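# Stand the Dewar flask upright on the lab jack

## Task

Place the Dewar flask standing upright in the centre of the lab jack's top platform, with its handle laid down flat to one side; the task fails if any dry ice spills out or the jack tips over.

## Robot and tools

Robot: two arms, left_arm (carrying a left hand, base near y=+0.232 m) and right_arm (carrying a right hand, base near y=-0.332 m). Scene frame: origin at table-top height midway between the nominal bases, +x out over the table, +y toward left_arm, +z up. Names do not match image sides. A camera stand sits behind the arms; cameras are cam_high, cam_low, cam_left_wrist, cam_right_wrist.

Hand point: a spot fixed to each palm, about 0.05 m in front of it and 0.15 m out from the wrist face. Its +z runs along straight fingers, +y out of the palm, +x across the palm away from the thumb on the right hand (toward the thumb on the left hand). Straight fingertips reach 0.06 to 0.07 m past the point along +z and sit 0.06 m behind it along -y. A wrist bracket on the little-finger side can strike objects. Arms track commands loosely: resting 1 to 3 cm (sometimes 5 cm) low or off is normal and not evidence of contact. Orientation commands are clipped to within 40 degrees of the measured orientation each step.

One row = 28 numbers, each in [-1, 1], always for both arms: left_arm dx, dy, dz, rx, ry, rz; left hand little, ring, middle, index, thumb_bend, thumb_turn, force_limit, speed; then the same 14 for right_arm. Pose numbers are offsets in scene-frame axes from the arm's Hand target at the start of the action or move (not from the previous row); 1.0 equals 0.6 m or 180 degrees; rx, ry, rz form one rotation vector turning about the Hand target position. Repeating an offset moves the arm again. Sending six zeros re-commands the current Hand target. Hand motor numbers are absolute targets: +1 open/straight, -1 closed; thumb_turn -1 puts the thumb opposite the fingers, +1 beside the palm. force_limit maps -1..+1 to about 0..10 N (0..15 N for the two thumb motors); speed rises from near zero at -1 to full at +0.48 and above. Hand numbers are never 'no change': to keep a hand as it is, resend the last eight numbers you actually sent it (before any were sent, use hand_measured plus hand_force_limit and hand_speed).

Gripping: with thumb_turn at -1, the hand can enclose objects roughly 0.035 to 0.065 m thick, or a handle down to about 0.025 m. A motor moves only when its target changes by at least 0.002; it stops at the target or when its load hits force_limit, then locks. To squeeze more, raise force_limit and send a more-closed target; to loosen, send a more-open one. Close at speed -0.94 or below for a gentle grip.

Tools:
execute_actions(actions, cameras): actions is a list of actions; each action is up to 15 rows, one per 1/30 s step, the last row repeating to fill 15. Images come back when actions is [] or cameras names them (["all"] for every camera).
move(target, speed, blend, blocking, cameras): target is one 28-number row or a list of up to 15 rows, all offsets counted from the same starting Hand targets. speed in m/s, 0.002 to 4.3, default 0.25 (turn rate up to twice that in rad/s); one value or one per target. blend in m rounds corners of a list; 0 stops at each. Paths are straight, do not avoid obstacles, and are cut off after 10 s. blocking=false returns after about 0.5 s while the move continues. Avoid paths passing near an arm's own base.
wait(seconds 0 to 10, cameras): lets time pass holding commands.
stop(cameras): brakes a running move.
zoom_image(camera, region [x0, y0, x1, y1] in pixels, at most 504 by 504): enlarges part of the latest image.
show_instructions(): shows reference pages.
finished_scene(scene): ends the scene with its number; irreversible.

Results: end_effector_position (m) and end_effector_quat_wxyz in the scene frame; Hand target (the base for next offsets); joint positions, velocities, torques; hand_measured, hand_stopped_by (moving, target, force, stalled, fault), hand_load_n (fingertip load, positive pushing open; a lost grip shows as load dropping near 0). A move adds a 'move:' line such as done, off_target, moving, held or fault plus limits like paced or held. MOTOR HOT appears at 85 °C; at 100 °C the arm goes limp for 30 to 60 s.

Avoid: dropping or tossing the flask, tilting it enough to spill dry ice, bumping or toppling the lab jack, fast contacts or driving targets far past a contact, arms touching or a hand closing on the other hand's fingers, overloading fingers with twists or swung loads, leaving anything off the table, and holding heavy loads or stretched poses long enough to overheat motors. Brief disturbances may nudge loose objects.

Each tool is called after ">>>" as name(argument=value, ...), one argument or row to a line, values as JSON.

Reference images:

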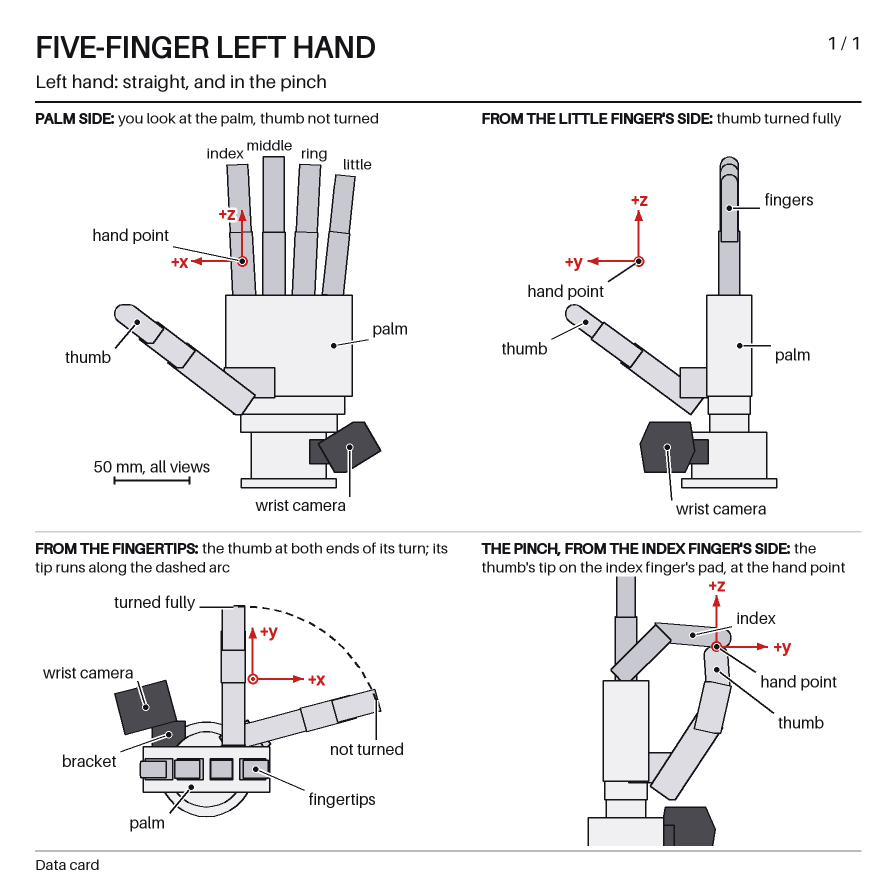

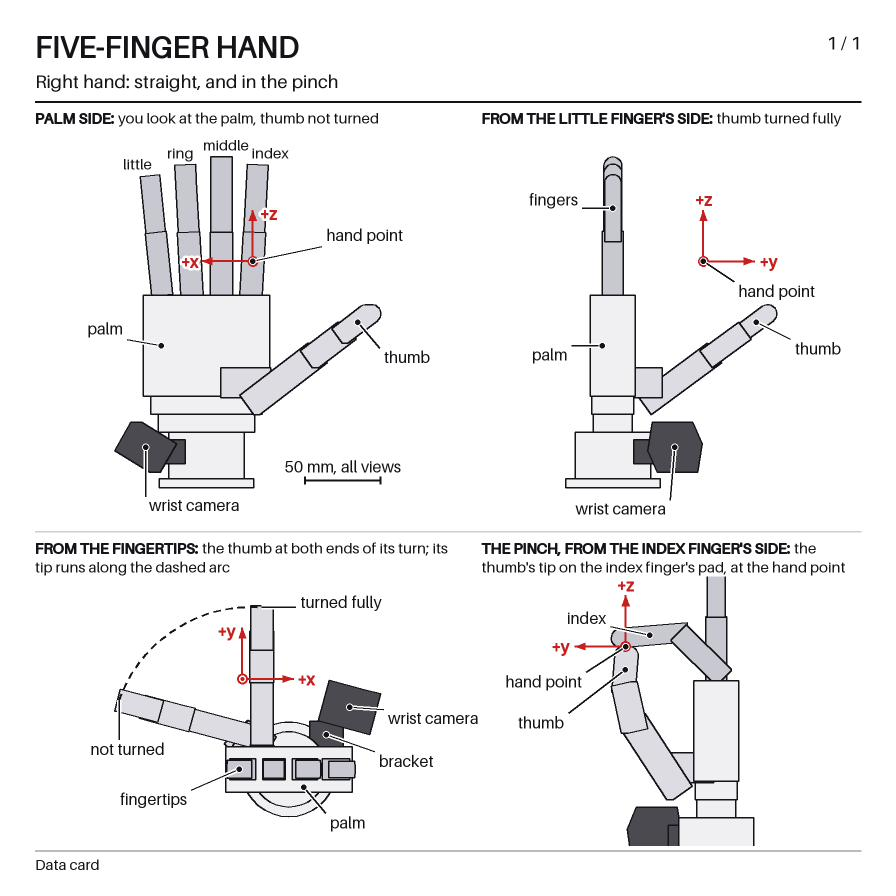

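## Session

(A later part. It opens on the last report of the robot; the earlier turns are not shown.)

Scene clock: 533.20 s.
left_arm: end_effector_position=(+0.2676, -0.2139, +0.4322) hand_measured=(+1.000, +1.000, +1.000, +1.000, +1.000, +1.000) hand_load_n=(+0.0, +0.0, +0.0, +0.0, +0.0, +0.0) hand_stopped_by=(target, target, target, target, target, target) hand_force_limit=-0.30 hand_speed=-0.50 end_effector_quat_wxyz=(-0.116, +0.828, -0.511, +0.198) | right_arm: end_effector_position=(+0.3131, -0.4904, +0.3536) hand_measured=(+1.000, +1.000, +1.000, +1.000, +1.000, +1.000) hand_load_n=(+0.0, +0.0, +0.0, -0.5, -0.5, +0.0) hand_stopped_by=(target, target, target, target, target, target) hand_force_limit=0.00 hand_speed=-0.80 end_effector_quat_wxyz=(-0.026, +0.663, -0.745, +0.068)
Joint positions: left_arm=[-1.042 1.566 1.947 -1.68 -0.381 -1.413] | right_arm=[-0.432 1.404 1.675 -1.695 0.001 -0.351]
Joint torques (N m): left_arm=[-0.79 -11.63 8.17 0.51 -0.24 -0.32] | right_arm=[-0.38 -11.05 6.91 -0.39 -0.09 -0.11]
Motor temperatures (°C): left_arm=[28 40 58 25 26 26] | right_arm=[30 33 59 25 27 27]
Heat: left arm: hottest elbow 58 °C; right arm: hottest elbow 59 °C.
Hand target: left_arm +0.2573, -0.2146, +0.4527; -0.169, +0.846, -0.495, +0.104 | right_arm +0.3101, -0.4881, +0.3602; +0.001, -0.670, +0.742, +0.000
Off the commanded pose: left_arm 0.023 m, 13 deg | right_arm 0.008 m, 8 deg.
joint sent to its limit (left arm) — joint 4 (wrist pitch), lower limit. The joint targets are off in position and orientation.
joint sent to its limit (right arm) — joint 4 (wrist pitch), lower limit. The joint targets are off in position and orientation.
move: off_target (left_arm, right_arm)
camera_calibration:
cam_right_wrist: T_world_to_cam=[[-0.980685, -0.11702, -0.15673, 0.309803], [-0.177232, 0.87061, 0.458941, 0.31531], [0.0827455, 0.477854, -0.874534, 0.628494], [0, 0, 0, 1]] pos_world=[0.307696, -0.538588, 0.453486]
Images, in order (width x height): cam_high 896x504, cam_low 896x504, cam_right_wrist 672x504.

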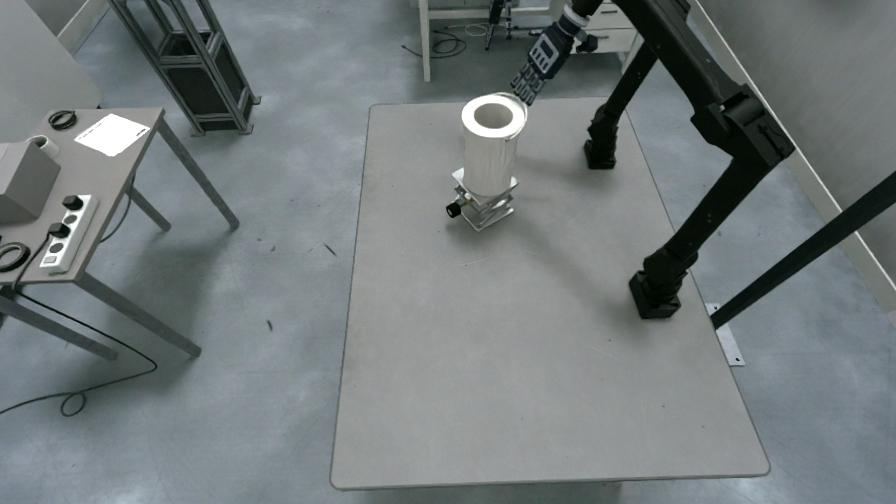

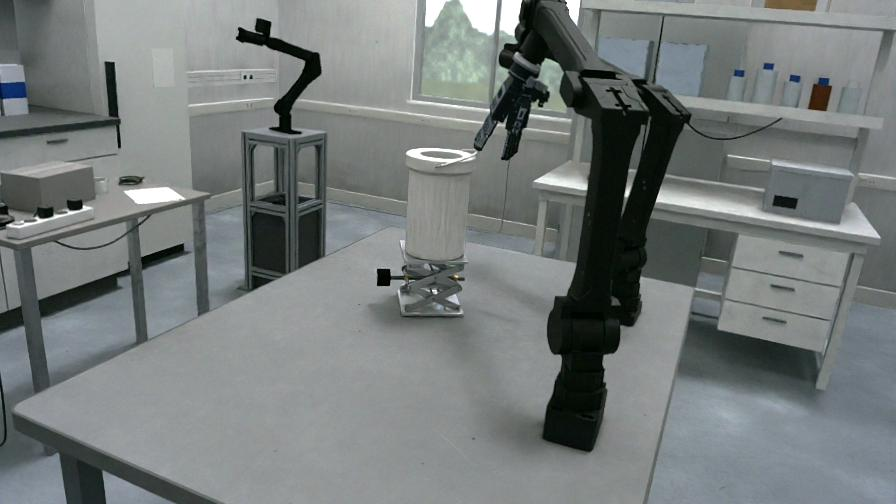

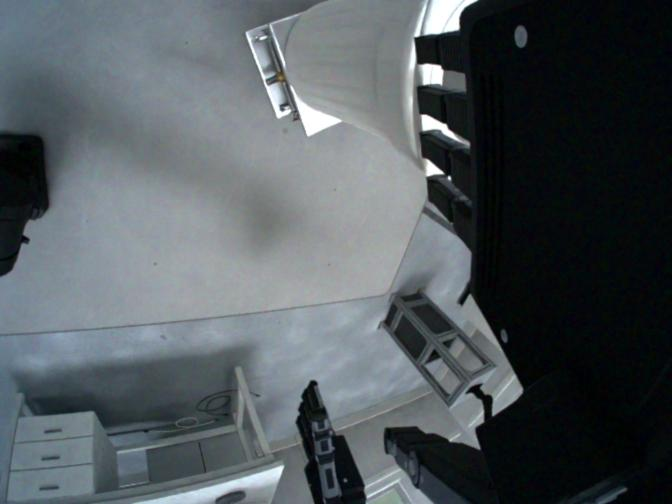

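>>> move(
  target=[0,0,-0.04,0,0,0,1,1,1,1,1,1,-0.3,-0.5,0,0,0,0,0,0,1,1,1,1,1,1,0,-0.8],
  speed=0.04,
  cameras=["cam_low","cam_high","cam_right_wrist"],
)

>>> zoom_image(
  camera="cam_low",
  region=[400, 110, 500, 190],
)

>>> zoom_image(
  camera="cam_high",
  region=[450, 20, 610, 200],
)

Scene clock: 558.97 s.
left_arm: end_effector_position=(+0.2659, -0.2104, +0.4170) hand_measured=(+1.000, +1.000, +1.000, +1.000, +1.000, +1.000) hand_load_n=(+0.0, +0.0, +0.0, +0.0, +0.0, +0.0) hand_stopped_by=(target, target, target, target, target, target) hand_force_limit=-0.30 hand_speed=-0.50 end_effector_quat_wxyz=(-0.122, +0.833, -0.507, +0.184) | right_arm: end_effector_position=(+0.3131, -0.4904, +0.3536) hand_measured=(+1.000, +1.000, +1.000, +1.000, +1.000, +1.000) hand_load_n=(+0.0, +0.0, +0.0, +0.0, +0.0, +0.0) hand_stopped_by=(target, target, target, target, target, target) hand_force_limit=0.00 hand_speed=-0.80 end_effector_quat_wxyz=(-0.026, +0.663, -0.745, +0.068)
Joint positions: left_arm=[-1.042 1.564 1.911 -1.68 -0.381 -1.433] | right_arm=[-0.432 1.404 1.675 -1.695 0.001 -0.351]
Joint torques (N m): left_arm=[-0.79 -10.7 7.99 0.4 -0.28 -0.28] | right_arm=[-0.32 -11.05 6.91 -0.39 -0.09 -0.11]
Motor temperatures (°C): left_arm=[28 40 56 25 26 26] | right_arm=[30 33 59 25 27 27]
Heat: left arm: hottest elbow 56 °C; right arm: hottest elbow 59 °C.
Hand target: left_arm +0.2573, -0.2146, +0.4287; -0.169, +0.846, -0.495, +0.104 | right_arm +0.3101, -0.4881, +0.3602; +0.001, -0.670, +0.742, +0.000
Off the commanded pose: left_arm 0.015 m, 11 deg | right_arm 0.008 m, 8 deg.
joint sent to its limit (left arm) — joint 4 (wrist pitch), lower limit. The joint targets are off in position and orientation.
joint sent to its limit (right arm) — joint 4 (wrist pitch), lower limit. The joint targets are off in position and orientation.
move: off_target (left_arm, right_arm)
camera_calibration:
cam_right_wrist: T_world_to_cam=[[-0.980685, -0.11702, -0.15673, 0.309803], [-0.177232, 0.87061, 0.458941, 0.31531], [0.0827455, 0.477854, -0.874534, 0.628494], [0, 0, 0, 1]] pos_world=[0.307696, -0.538588, 0.453486]
Images, in order (width x height): cam_high 896x504, cam_low 896x504, cam_right_wrist 672x504.

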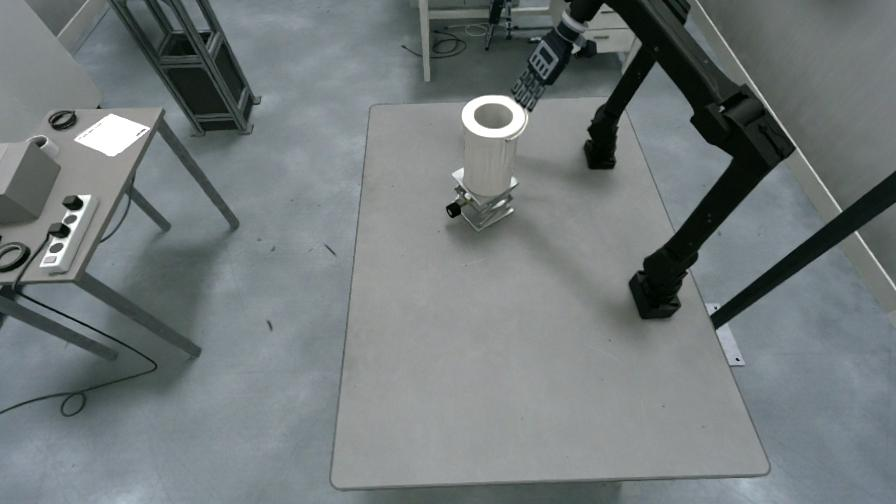

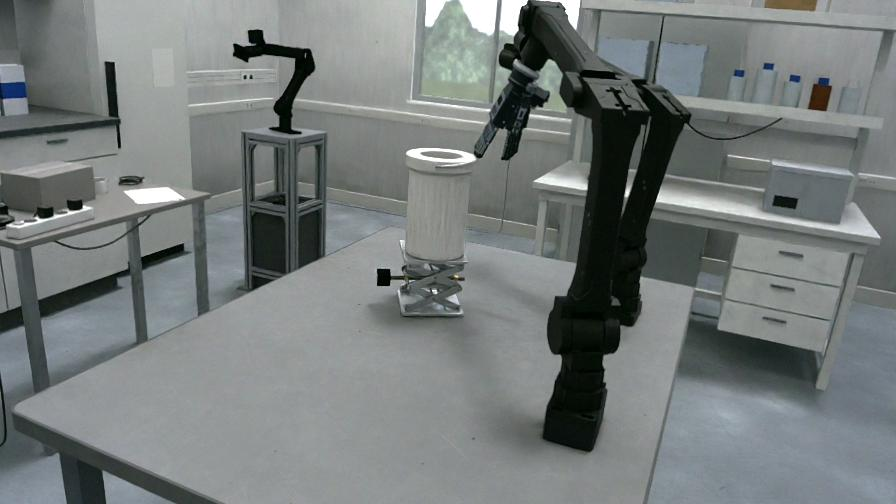

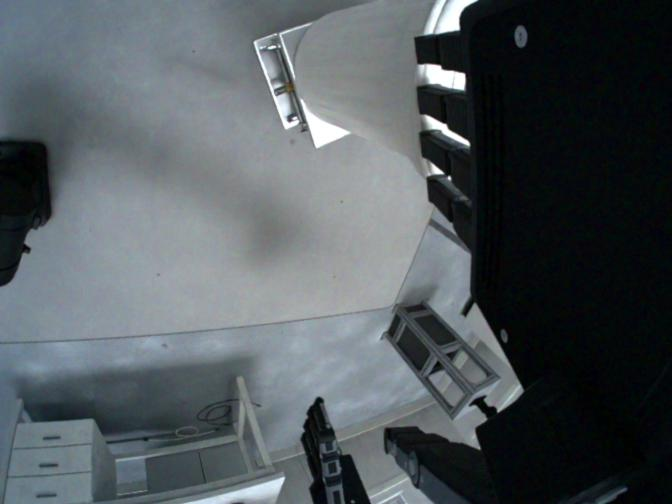

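Scaled by 5.040 from the camera's 896x504 image, which has a finer 1280x720 frame.

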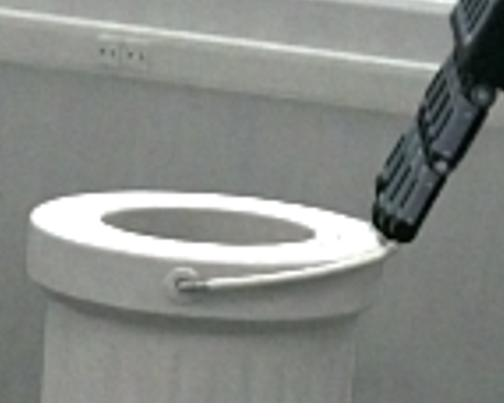

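Scaled by 2.800 from the camera's 896x504 image, which has a finer 1280x720 frame.

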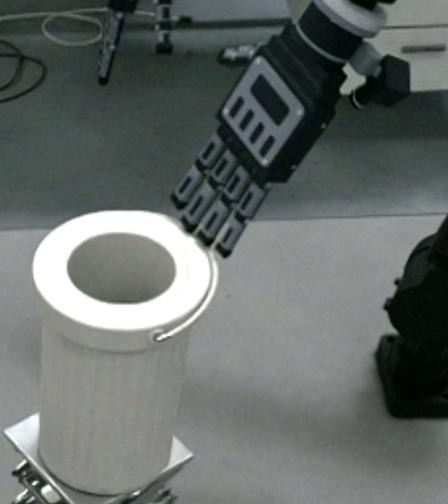

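>>> move(
  target=[-0.006,-0.0035,-0.045,0,0,0,1,1,1,1,1,1,-0.3,-0.5,0,0,0,0,0,0,1,1,1,1,1,1,0,-0.8],
  speed=0.04,
  cameras=["cam_low","cam_high","cam_right_wrist"],
)

>>> zoom_image(
  camera="cam_low",
  region=[400, 110, 500, 190],
)

>>> zoom_image(
  camera="cam_high",
  region=[450, 20, 610, 200],
)

Scene clock: 567.97 s.
left_arm: end_effector_position=(+0.2567, -0.2107, +0.3980) hand_measured=(+1.000, +1.000, +1.000, +1.000, +1.000, +1.000) hand_load_n=(+0.0, +0.0, +0.0, +0.0, +0.0, +0.0) hand_stopped_by=(target, target, target, target, target, target) hand_force_limit=-0.30 hand_speed=-0.50 end_effector_quat_wxyz=(-0.130, +0.835, -0.508, +0.169) | right_arm: end_effector_position=(+0.3131, -0.4904, +0.3536) hand_measured=(+1.000, +1.000, +1.000, +1.000, +1.000, +1.000) hand_load_n=(+0.0, +0.0, +0.0, +0.0, +0.0, +0.0) hand_stopped_by=(target, target, target, target, target, target) hand_force_limit=0.00 hand_speed=-0.80 end_effector_quat_wxyz=(-0.026, +0.663, -0.745, +0.068)
Joint positions: left_arm=[-1.061 1.564 1.866 -1.68 -0.387 -1.461] | right_arm=[-0.432 1.404 1.675 -1.695 0.001 -0.351]
Joint torques (N m): left_arm=[-0.97 -9.23 8.25 0.39 -0.17 -0.27] | right_arm=[-0.32 -11.05 6.91 -0.4 -0.09 -0.11]
Motor temperatures (°C): left_arm=[28 39 55 25 26 26] | right_arm=[30 33 59 25 27 27]
Heat: left arm: hottest elbow 55 °C; right arm: hottest elbow 59 °C.
Hand target: left_arm +0.2537, -0.2167, +0.4017; -0.169, +0.846, -0.495, +0.104 | right_arm +0.3101, -0.4881, +0.3602; +0.001, -0.670, +0.742, +0.000
Off the commanded pose: left_arm 0.008 m, 9 deg | right_arm 0.008 m, 8 deg.
joint sent to its limit (left arm) — joint 4 (wrist pitch), lower limit. The joint targets are off in position and orientation.
joint sent to its limit (right arm) — joint 4 (wrist pitch), lower limit. The joint targets are off in position and orientation.
move: off_target (left_arm, right_arm)
camera_calibration:
cam_right_wrist: T_world_to_cam=[[-0.980685, -0.11702, -0.15673, 0.309803], [-0.177232, 0.87061, 0.458941, 0.31531], [0.0827455, 0.477854, -0.874534, 0.628494], [0, 0, 0, 1]] pos_world=[0.307696, -0.538588, 0.453486]
Images, in order (width x height): cam_high 896x504, cam_low 896x504, cam_right_wrist 672x504.

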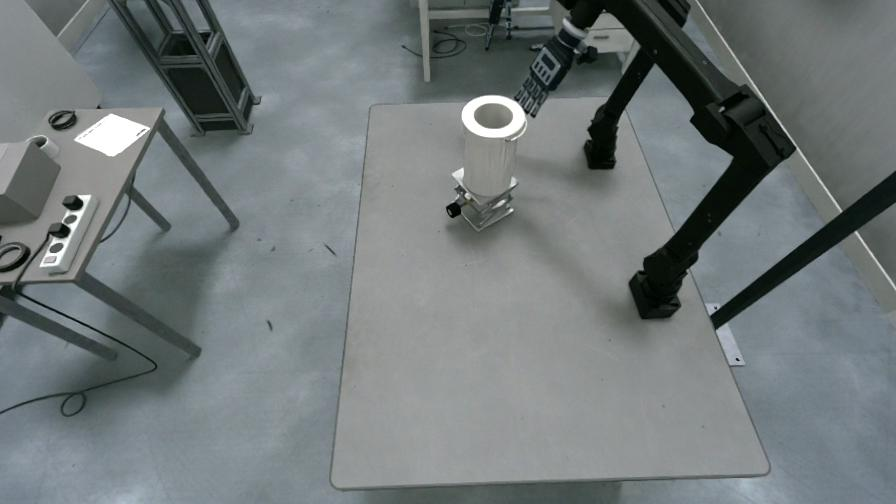

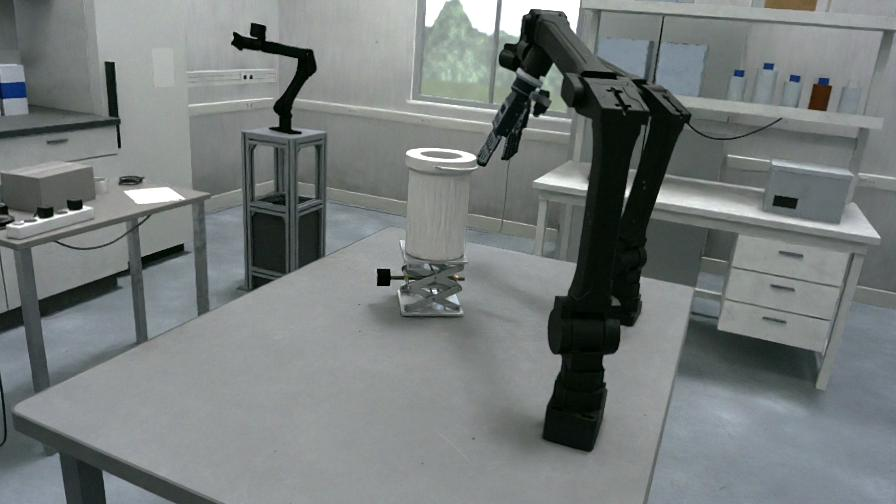

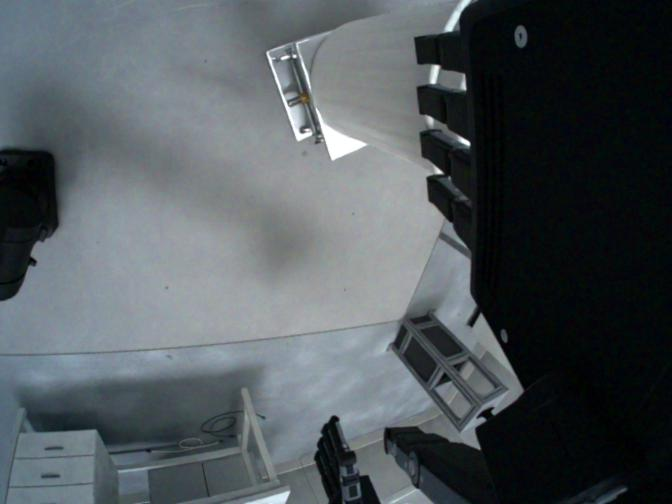

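Scaled by 5.040 from the camera's 896x504 image, which has a finer 1280x720 frame.

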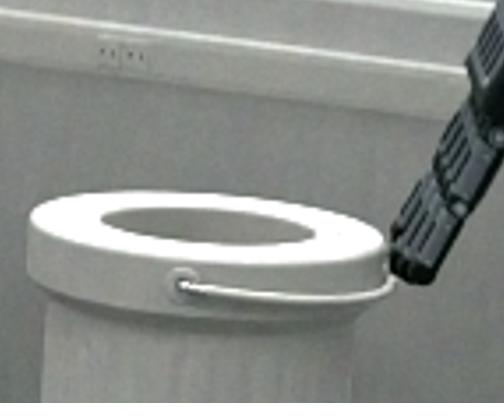

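Scaled by 2.800 from the camera's 896x504 image, which has a finer 1280x720 frame.

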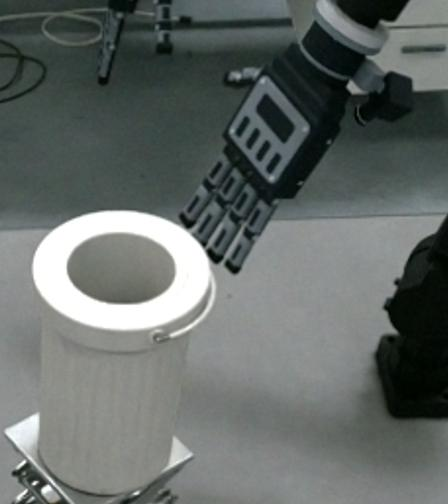

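>>> move(
  target=[0.004,0.002,-0.05,0,0,0,1,1,1,1,1,1,-0.3,-0.5,0,0,0,0,0,0,1,1,1,1,1,1,0,-0.8],
  speed=0.04,
  cameras=["cam_low","cam_high","cam_right_wrist"],
)

>>> zoom_image(
  camera="cam_low",
  region=[400, 110, 500, 190],
)

>>> zoom_image(
  camera="cam_high",
  region=[450, 20, 610, 200],
)

Scene clock: 575.23 s.
left_arm: end_effector_position=(+0.2568, -0.2100, +0.3679) hand_measured=(+1.000, +1.000, +1.000, +1.000, +1.000, +1.000) hand_load_n=(+0.5, +0.0, +0.0, +0.0, +0.0, +0.0) hand_stopped_by=(target, target, target, target, target, target) hand_force_limit=-0.30 hand_speed=-0.50 end_effector_quat_wxyz=(-0.144, +0.839, -0.506, +0.141) | right_arm: end_effector_position=(+0.3131, -0.4904, +0.3536) hand_measured=(+1.000, +1.000, +1.000, +1.000, +1.000, +1.000) hand_load_n=(+0.0, -0.5, +0.0, +0.0, +0.0, +0.0) hand_stopped_by=(target, target, target, target, target, target) hand_force_limit=0.00 hand_speed=-0.80 end_effector_quat_wxyz=(-0.026, +0.663, -0.745, +0.068)
Joint positions: left_arm=[-1.061 1.589 1.825 -1.68 -0.387 -1.481] | right_arm=[-0.432 1.404 1.675 -1.695 0.001 -0.351]
Joint torques (N m): left_arm=[-0.62 -9.64 8.39 0.24 -0.25 -0.29] | right_arm=[-0.32 -11.05 6.91 -0.39 -0.09 -0.11]
Motor temperatures (°C): left_arm=[28 39 55 25 26 26] | right_arm=[30 33 59 25 27 27]
Heat: left arm: hottest elbow 55 °C; right arm: hottest elbow 59 °C.
Hand target: left_arm +0.2561, -0.2155, +0.3717; -0.169, +0.846, -0.495, +0.104 | right_arm +0.3101, -0.4881, +0.3602; +0.001, -0.670, +0.742, +0.000
Off the commanded pose: left_arm 0.007 m, 5 deg | right_arm 0.008 m, 8 deg.
joint sent to its limit (left arm) — joint 4 (wrist pitch), lower limit. The joint targets are off in position and orientation.
joint sent to its limit (right arm) — joint 4 (wrist pitch), lower limit. The joint targets are off in position and orientation.
move: off_target (left_arm, right_arm)
camera_calibration:
cam_right_wrist: T_world_to_cam=[[-0.980685, -0.11702, -0.15673, 0.309803], [-0.177232, 0.87061, 0.458941, 0.31531], [0.0827455, 0.477854, -0.874534, 0.628494], [0, 0, 0, 1]] pos_world=[0.307696, -0.538588, 0.453486]
Images, in order (width x height): cam_high 896x504, cam_low 896x504, cam_right_wrist 672x504.

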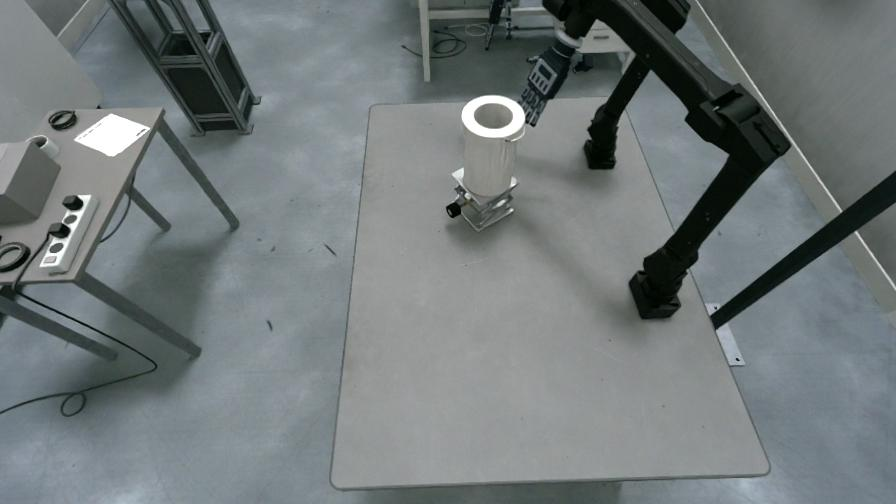

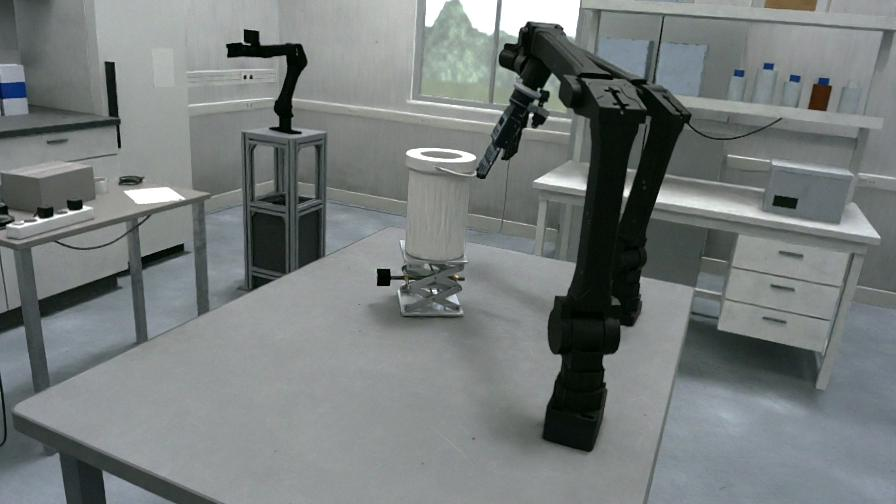

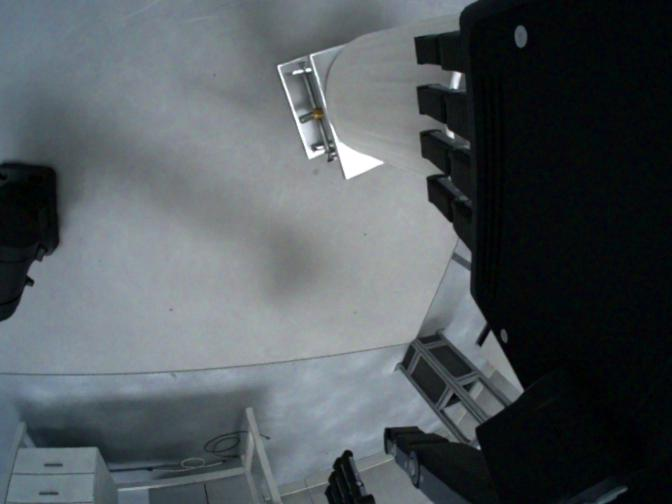

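Scaled by 5.040 from the camera's 896x504 image, which has a finer 1280x720 frame.

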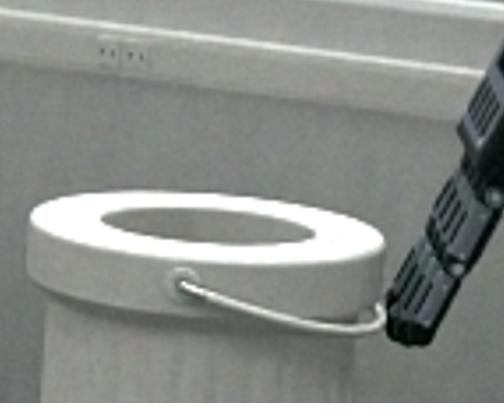

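Scaled by 2.800 from the camera's 896x504 image, which has a finer 1280x720 frame.

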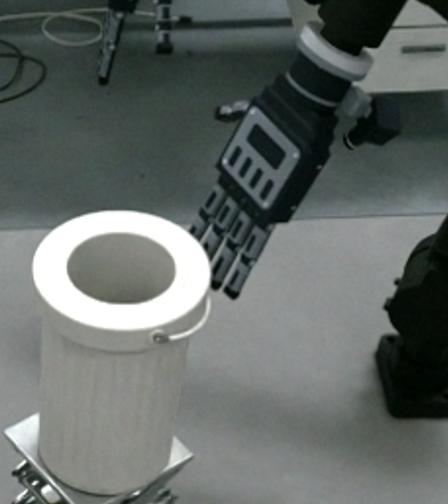

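>>> move(
  target=[0.021,0.012,-0.01,0,0,0,1,1,1,1,1,1,-0.3,-0.5,0,0,0,0,0,0,1,1,1,1,1,1,0,-0.8],
  speed=0.04,
  cameras=["cam_low","cam_high"],
)

>>> zoom_image(
  camera="cam_low",
  region=[400, 110, 500, 190],
)

>>> zoom_image(
  camera="cam_high",
  region=[450, 20, 610, 200],
)

Scene clock: 582.50 s.
left_arm: end_effector_position=(+0.2577, -0.2115, +0.3632) hand_measured=(+1.000, +1.000, +1.000, +1.000, +1.000, +1.000) hand_load_n=(+0.0, +0.0, +0.0, +0.0, +0.0, -0.5) hand_stopped_by=(target, target, target, target, target, target) hand_force_limit=-0.30 hand_speed=-0.50 end_effector_quat_wxyz=(-0.146, +0.838, -0.507, +0.137) | right_arm: end_effector_position=(+0.3131, -0.4904, +0.3536) hand_measured=(+1.000, +1.000, +1.000, +1.000, +1.000, +1.000) hand_load_n=(+0.0, +0.0, +0.0, -0.5, +0.0, +0.0) hand_stopped_by=(target, target, target, target, target, target) hand_force_limit=0.00 hand_speed=-0.80 end_effector_quat_wxyz=(-0.026, +0.663, -0.745, +0.068)
Joint positions: left_arm=[-1.061 1.598 1.825 -1.68 -0.387 -1.481] | right_arm=[-0.432 1.404 1.675 -1.695 0.001 -0.351]
Joint torques (N m): left_arm=[1.14 -9.76 8.47 0.29 -0.2 -0.04] | right_arm=[-0.32 -10.99 6.91 -0.39 -0.09 -0.11]
Motor temperatures (°C): left_arm=[28 39 55 25 26 26] | right_arm=[30 33 59 25 27 27]
Heat: left arm: hottest elbow 55 °C; right arm: hottest elbow 59 °C.
Hand target: left_arm +0.2687, -0.2083, +0.3657; -0.169, +0.846, -0.495, +0.104 | right_arm +0.3101, -0.4881, +0.3602; +0.001, -0.670, +0.742, +0.000
Off the commanded pose: left_arm 0.012 m, 5 deg | right_arm 0.008 m, 8 deg.
joint sent to its limit (left arm) — joint 4 (wrist pitch), lower limit. The joint targets are off in position and orientation.
joint sent to its limit (right arm) — joint 4 (wrist pitch), lower limit. The joint targets are off in position and orientation.
move: off_target (left_arm, right_arm)
Images, in order (width x height): cam_high 896x504, cam_low 896x504.

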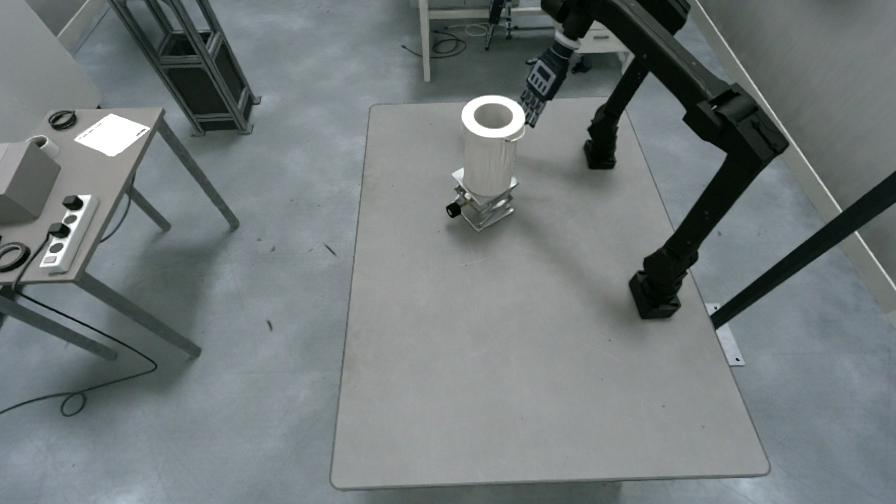

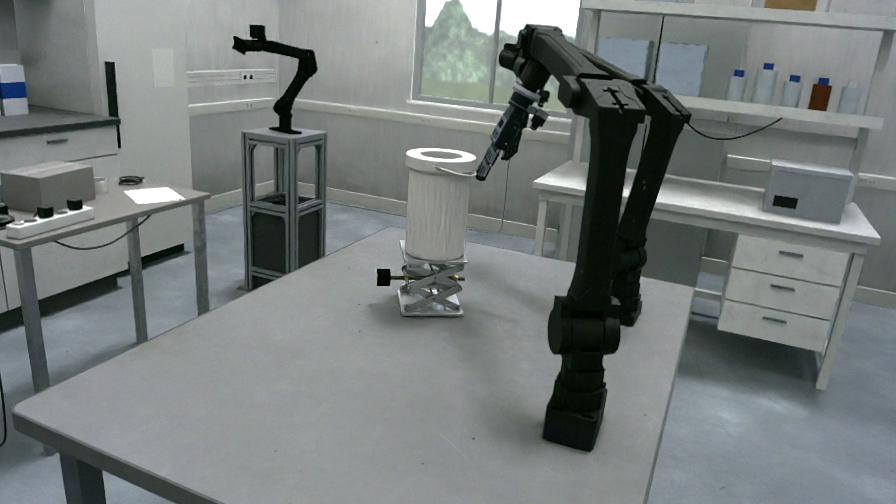

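Scaled by 5.040 from the camera's 896x504 image, which has a finer 1280x720 frame.

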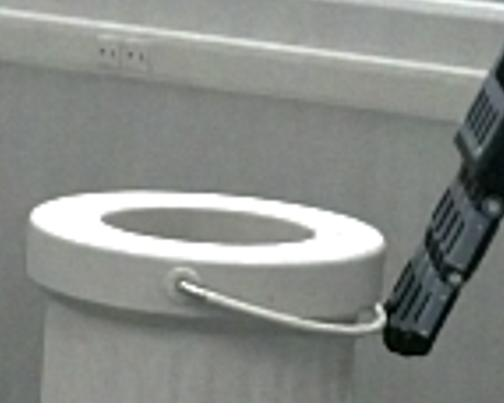

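Scaled by 2.800 from the camera's 896x504 image, which has a finer 1280x720 frame.

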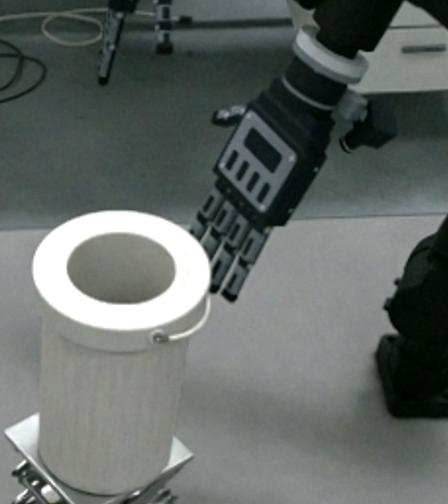

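>>> zoom_image(
  camera="cam_high",
  region=[440, 140, 530, 240],
)

>>> zoom_image(
  camera="cam_low",
  region=[385, 220, 485, 320],
)

Scaled by 5.040 from the camera's 896x504 image, which has a finer 1280x720 frame.

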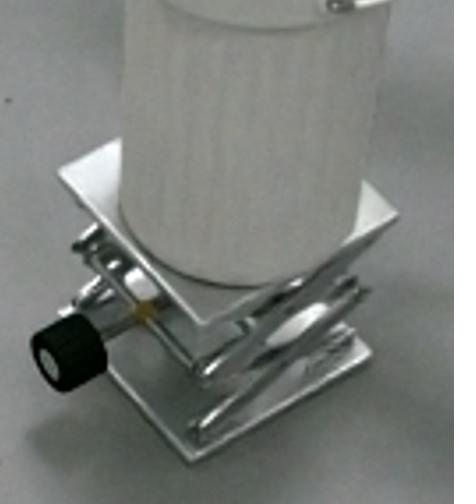

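Scaled by 5.040 from the camera's 896x504 image, which has a finer 1280x720 frame.

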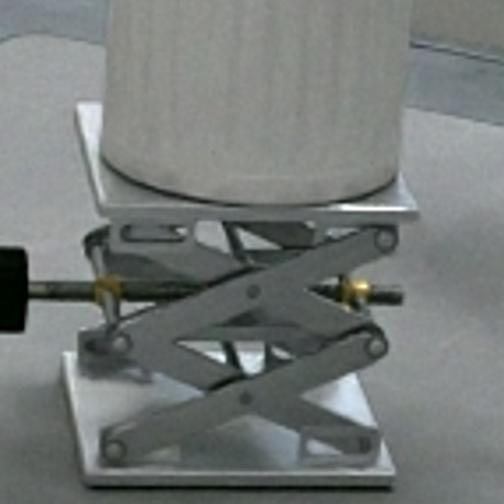

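>>> move(
  target=[0.02,0.012,-0.01,0,0,0,1,1,1,1,1,1,-0.3,-0.5,0,0,0,0,0,0,1,1,1,1,1,1,0,-0.8],
  speed=0.04,
  cameras=["cam_low","cam_high"],
)

>>> zoom_image(
  camera="cam_low",
  region=[400, 110, 500, 190],
)

>>> zoom_image(
  camera="cam_high",
  region=[450, 20, 610, 200],
)

Scene clock: 615.90 s.
left_arm: end_effector_position=(+0.2645, -0.2086, +0.3558) hand_measured=(+1.000, +1.000, +1.000, +1.000, +1.000, +1.000) hand_load_n=(+0.0, +0.5, -1.5, +0.0, +0.0, +0.0) hand_stopped_by=(target, target, target, target, target, target) hand_force_limit=-0.30 hand_speed=-0.50 end_effector_quat_wxyz=(-0.148, +0.838, -0.509, +0.128) | right_arm: end_effector_position=(+0.3131, -0.4904, +0.3536) hand_measured=(+1.000, +1.000, +1.000, +1.000, +1.000, +1.000) hand_load_n=(+0.0, +0.0, +0.0, +0.0, +0.0, +0.0) hand_stopped_by=(target, target, target, target, target, target) hand_force_limit=0.00 hand_speed=-0.80 end_effector_quat_wxyz=(-0.026, +0.663, -0.745, +0.068)
Joint positions: left_arm=[-1.044 1.612 1.825 -1.68 -0.381 -1.462] | right_arm=[-0.432 1.404 1.675 -1.695 0.001 -0.351]
Joint torques (N m): left_arm=[2.08 -9.88 8.54 0.24 -0.39 0] | right_arm=[-0.32 -11.11 6.91 -0.39 -0.09 -0.11]
Motor temperatures (°C): left_arm=[28 39 55 25 26 26] | right_arm=[30 33 59 25 27 27]
Heat: left arm: hottest elbow 55 °C; right arm: hottest elbow 59 °C.
Hand target: left_arm +0.2807, -0.2011, +0.3597; -0.169, +0.846, -0.495, +0.104 | right_arm +0.3101, -0.4881, +0.3602; +0.001, -0.670, +0.742, +0.000
Off the commanded pose: left_arm 0.018 m, 4 deg | right_arm 0.008 m, 8 deg.
joint sent to its limit (left arm) — joint 4 (wrist pitch), lower limit. The joint targets are off in position and orientation.
joint sent to its limit (right arm) — joint 4 (wrist pitch), lower limit. The joint targets are off in position and orientation.
move: off_target (left_arm, right_arm)
Images, in order (width x height): cam_high 896x504, cam_low 896x504.

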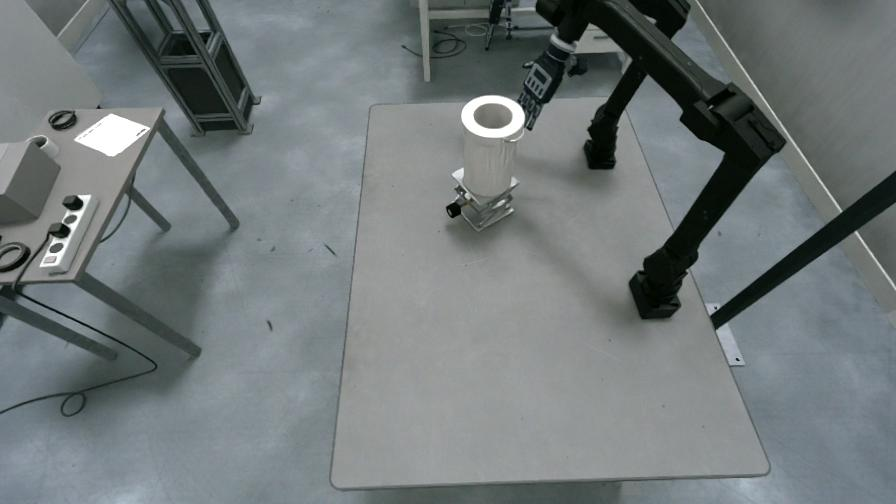

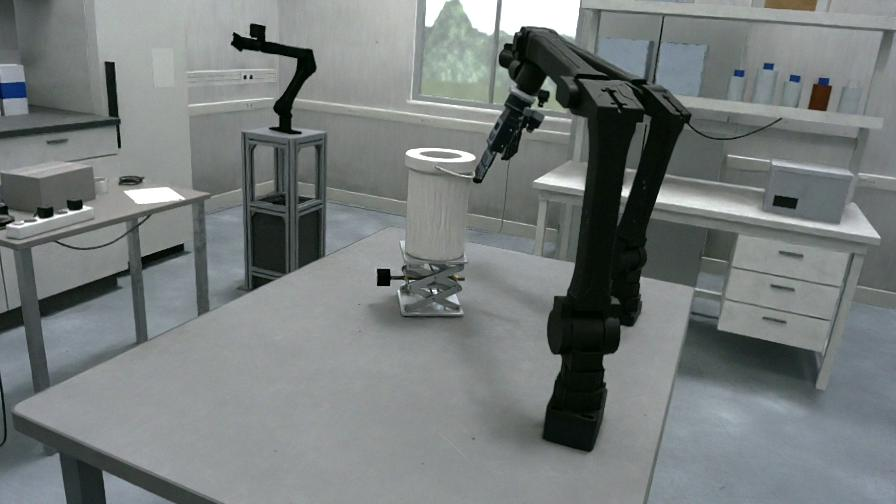

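Scaled by 5.040 from the camera's 896x504 image, which has a finer 1280x720 frame.

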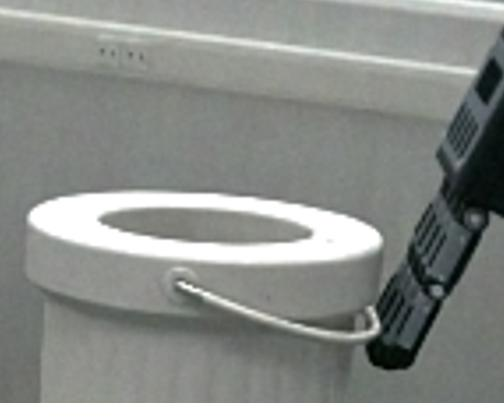

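Scaled by 2.800 from the camera's 896x504 image, which has a finer 1280x720 frame.

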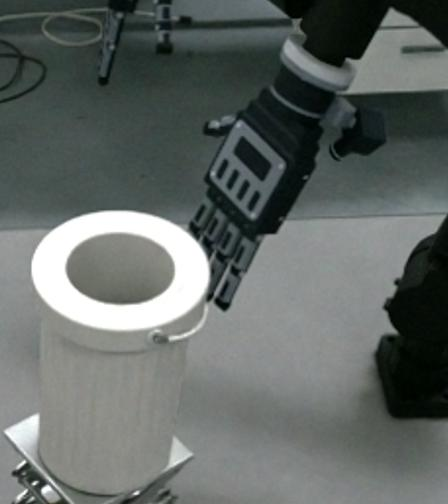

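>>> move(
  target=[
    [-0.085,-0.05,0,0,0,0,1,1,1,1,1,1,-0.3,-0.5,0,0,0,0,0,0,1,1,1,1,1,1,0,-0.8],
    [-0.085,0.03,0.17,0,0,0,1,1,1,1,1,1,-0.3,-0.5,0,0,0,0,0,0,1,1,1,1,1,1,0,-0.8],
  ],
  speed=[0.06,0.15],
  cameras=["cam_low","cam_high"],
)

>>> zoom_image(
  camera="cam_low",
  region=[390, 130, 490, 330],
)

>>> zoom_image(
  camera="cam_high",
  region=[440, 80, 550, 240],
)

Scene clock: 663.77 s.
left_arm: end_effector_position=(+0.2248, -0.1858, +0.4310) hand_measured=(+1.000, +1.000, +1.000, +1.000, +1.000, +1.000) hand_load_n=(+0.0, +0.0, +0.0, -0.5, +0.0, +0.0) hand_stopped_by=(target, target, target, target, target, target) hand_force_limit=-0.30 hand_speed=-0.50 end_effector_quat_wxyz=(-0.108, +0.830, -0.512, +0.194) | right_arm: end_effector_position=(+0.3131, -0.4904, +0.3536) hand_measured=(+1.000, +1.000, +1.000, +1.000, +1.000, +1.000) hand_load_n=(+0.0, +0.0, +0.0, +0.0, -0.5, +0.0) hand_stopped_by=(target, target, target, target, target, target) hand_force_limit=0.00 hand_speed=-0.80 end_effector_quat_wxyz=(-0.026, +0.663, -0.745, +0.068)
Joint positions: left_arm=[-1.084 1.441 1.806 -1.68 -0.373 -1.459] | right_arm=[-0.432 1.404 1.675 -1.695 0.001 -0.351]
Joint torques (N m): left_arm=[0.91 -9.35 11.69 0.51 -0.14 -0.01] | right_arm=[-0.32 -10.99 6.91 -0.39 -0.09 -0.11]
Motor temperatures (°C): left_arm=[28 38 55 25 26 26] | right_arm=[30 33 59 25 27 27]
Heat: left arm: hottest elbow 55 °C; right arm: hottest elbow 59 °C.
Hand target: left_arm +0.2297, -0.1831, +0.4617; -0.169, +0.846, -0.495, +0.104 | right_arm +0.3101, -0.4881, +0.3602; +0.001, -0.670, +0.742, +0.000
Off the commanded pose: left_arm 0.031 m, 13 deg | right_arm 0.008 m, 8 deg.
joint sent to its limit (left arm) — joint 4 (wrist pitch), lower limit. The joint targets are off in position and orientation.
joint sent to its limit (right arm) — joint 4 (wrist pitch), lower limit. The joint targets are off in position and orientation.
move: off_target (left_arm, right_arm)
Images, in order (width x height): cam_high 896x504, cam_low 896x504.

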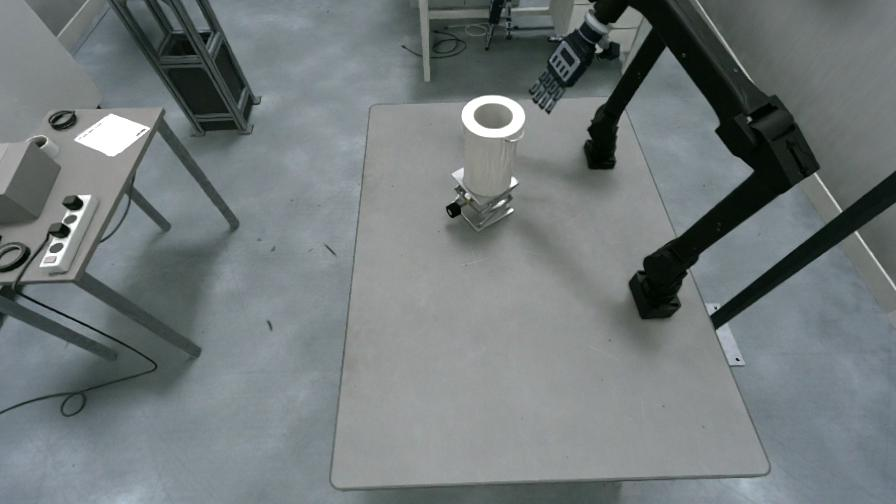

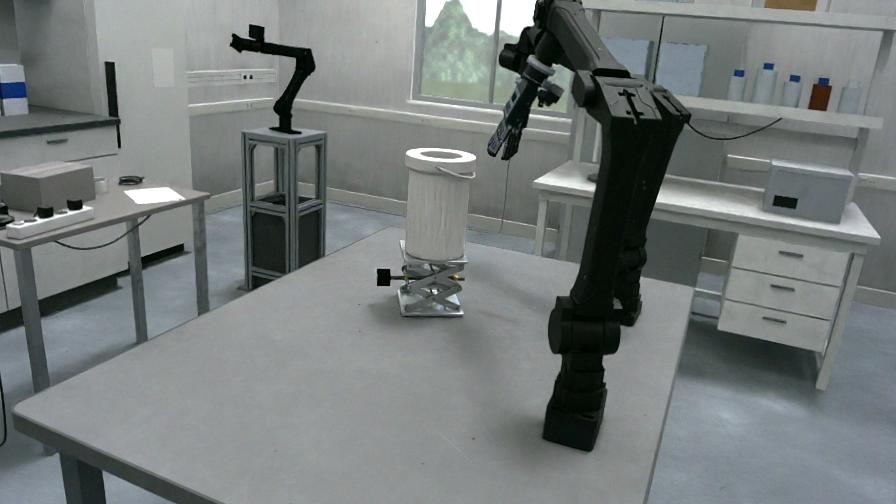

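Scaled by 2.520 from the camera's 896x504 image, which has a finer 1280x720 frame.

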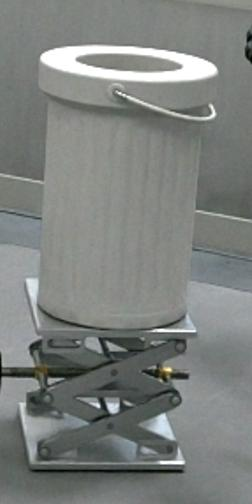

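Scaled by 3.150 from the camera's 896x504 image, which has a finer 1280x720 frame.

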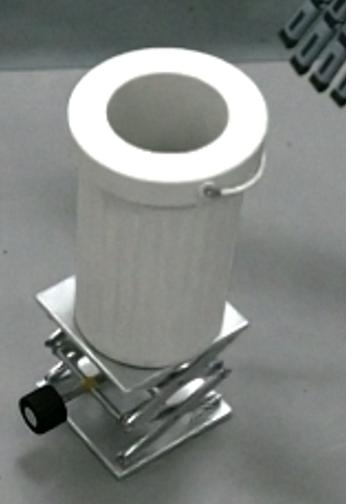

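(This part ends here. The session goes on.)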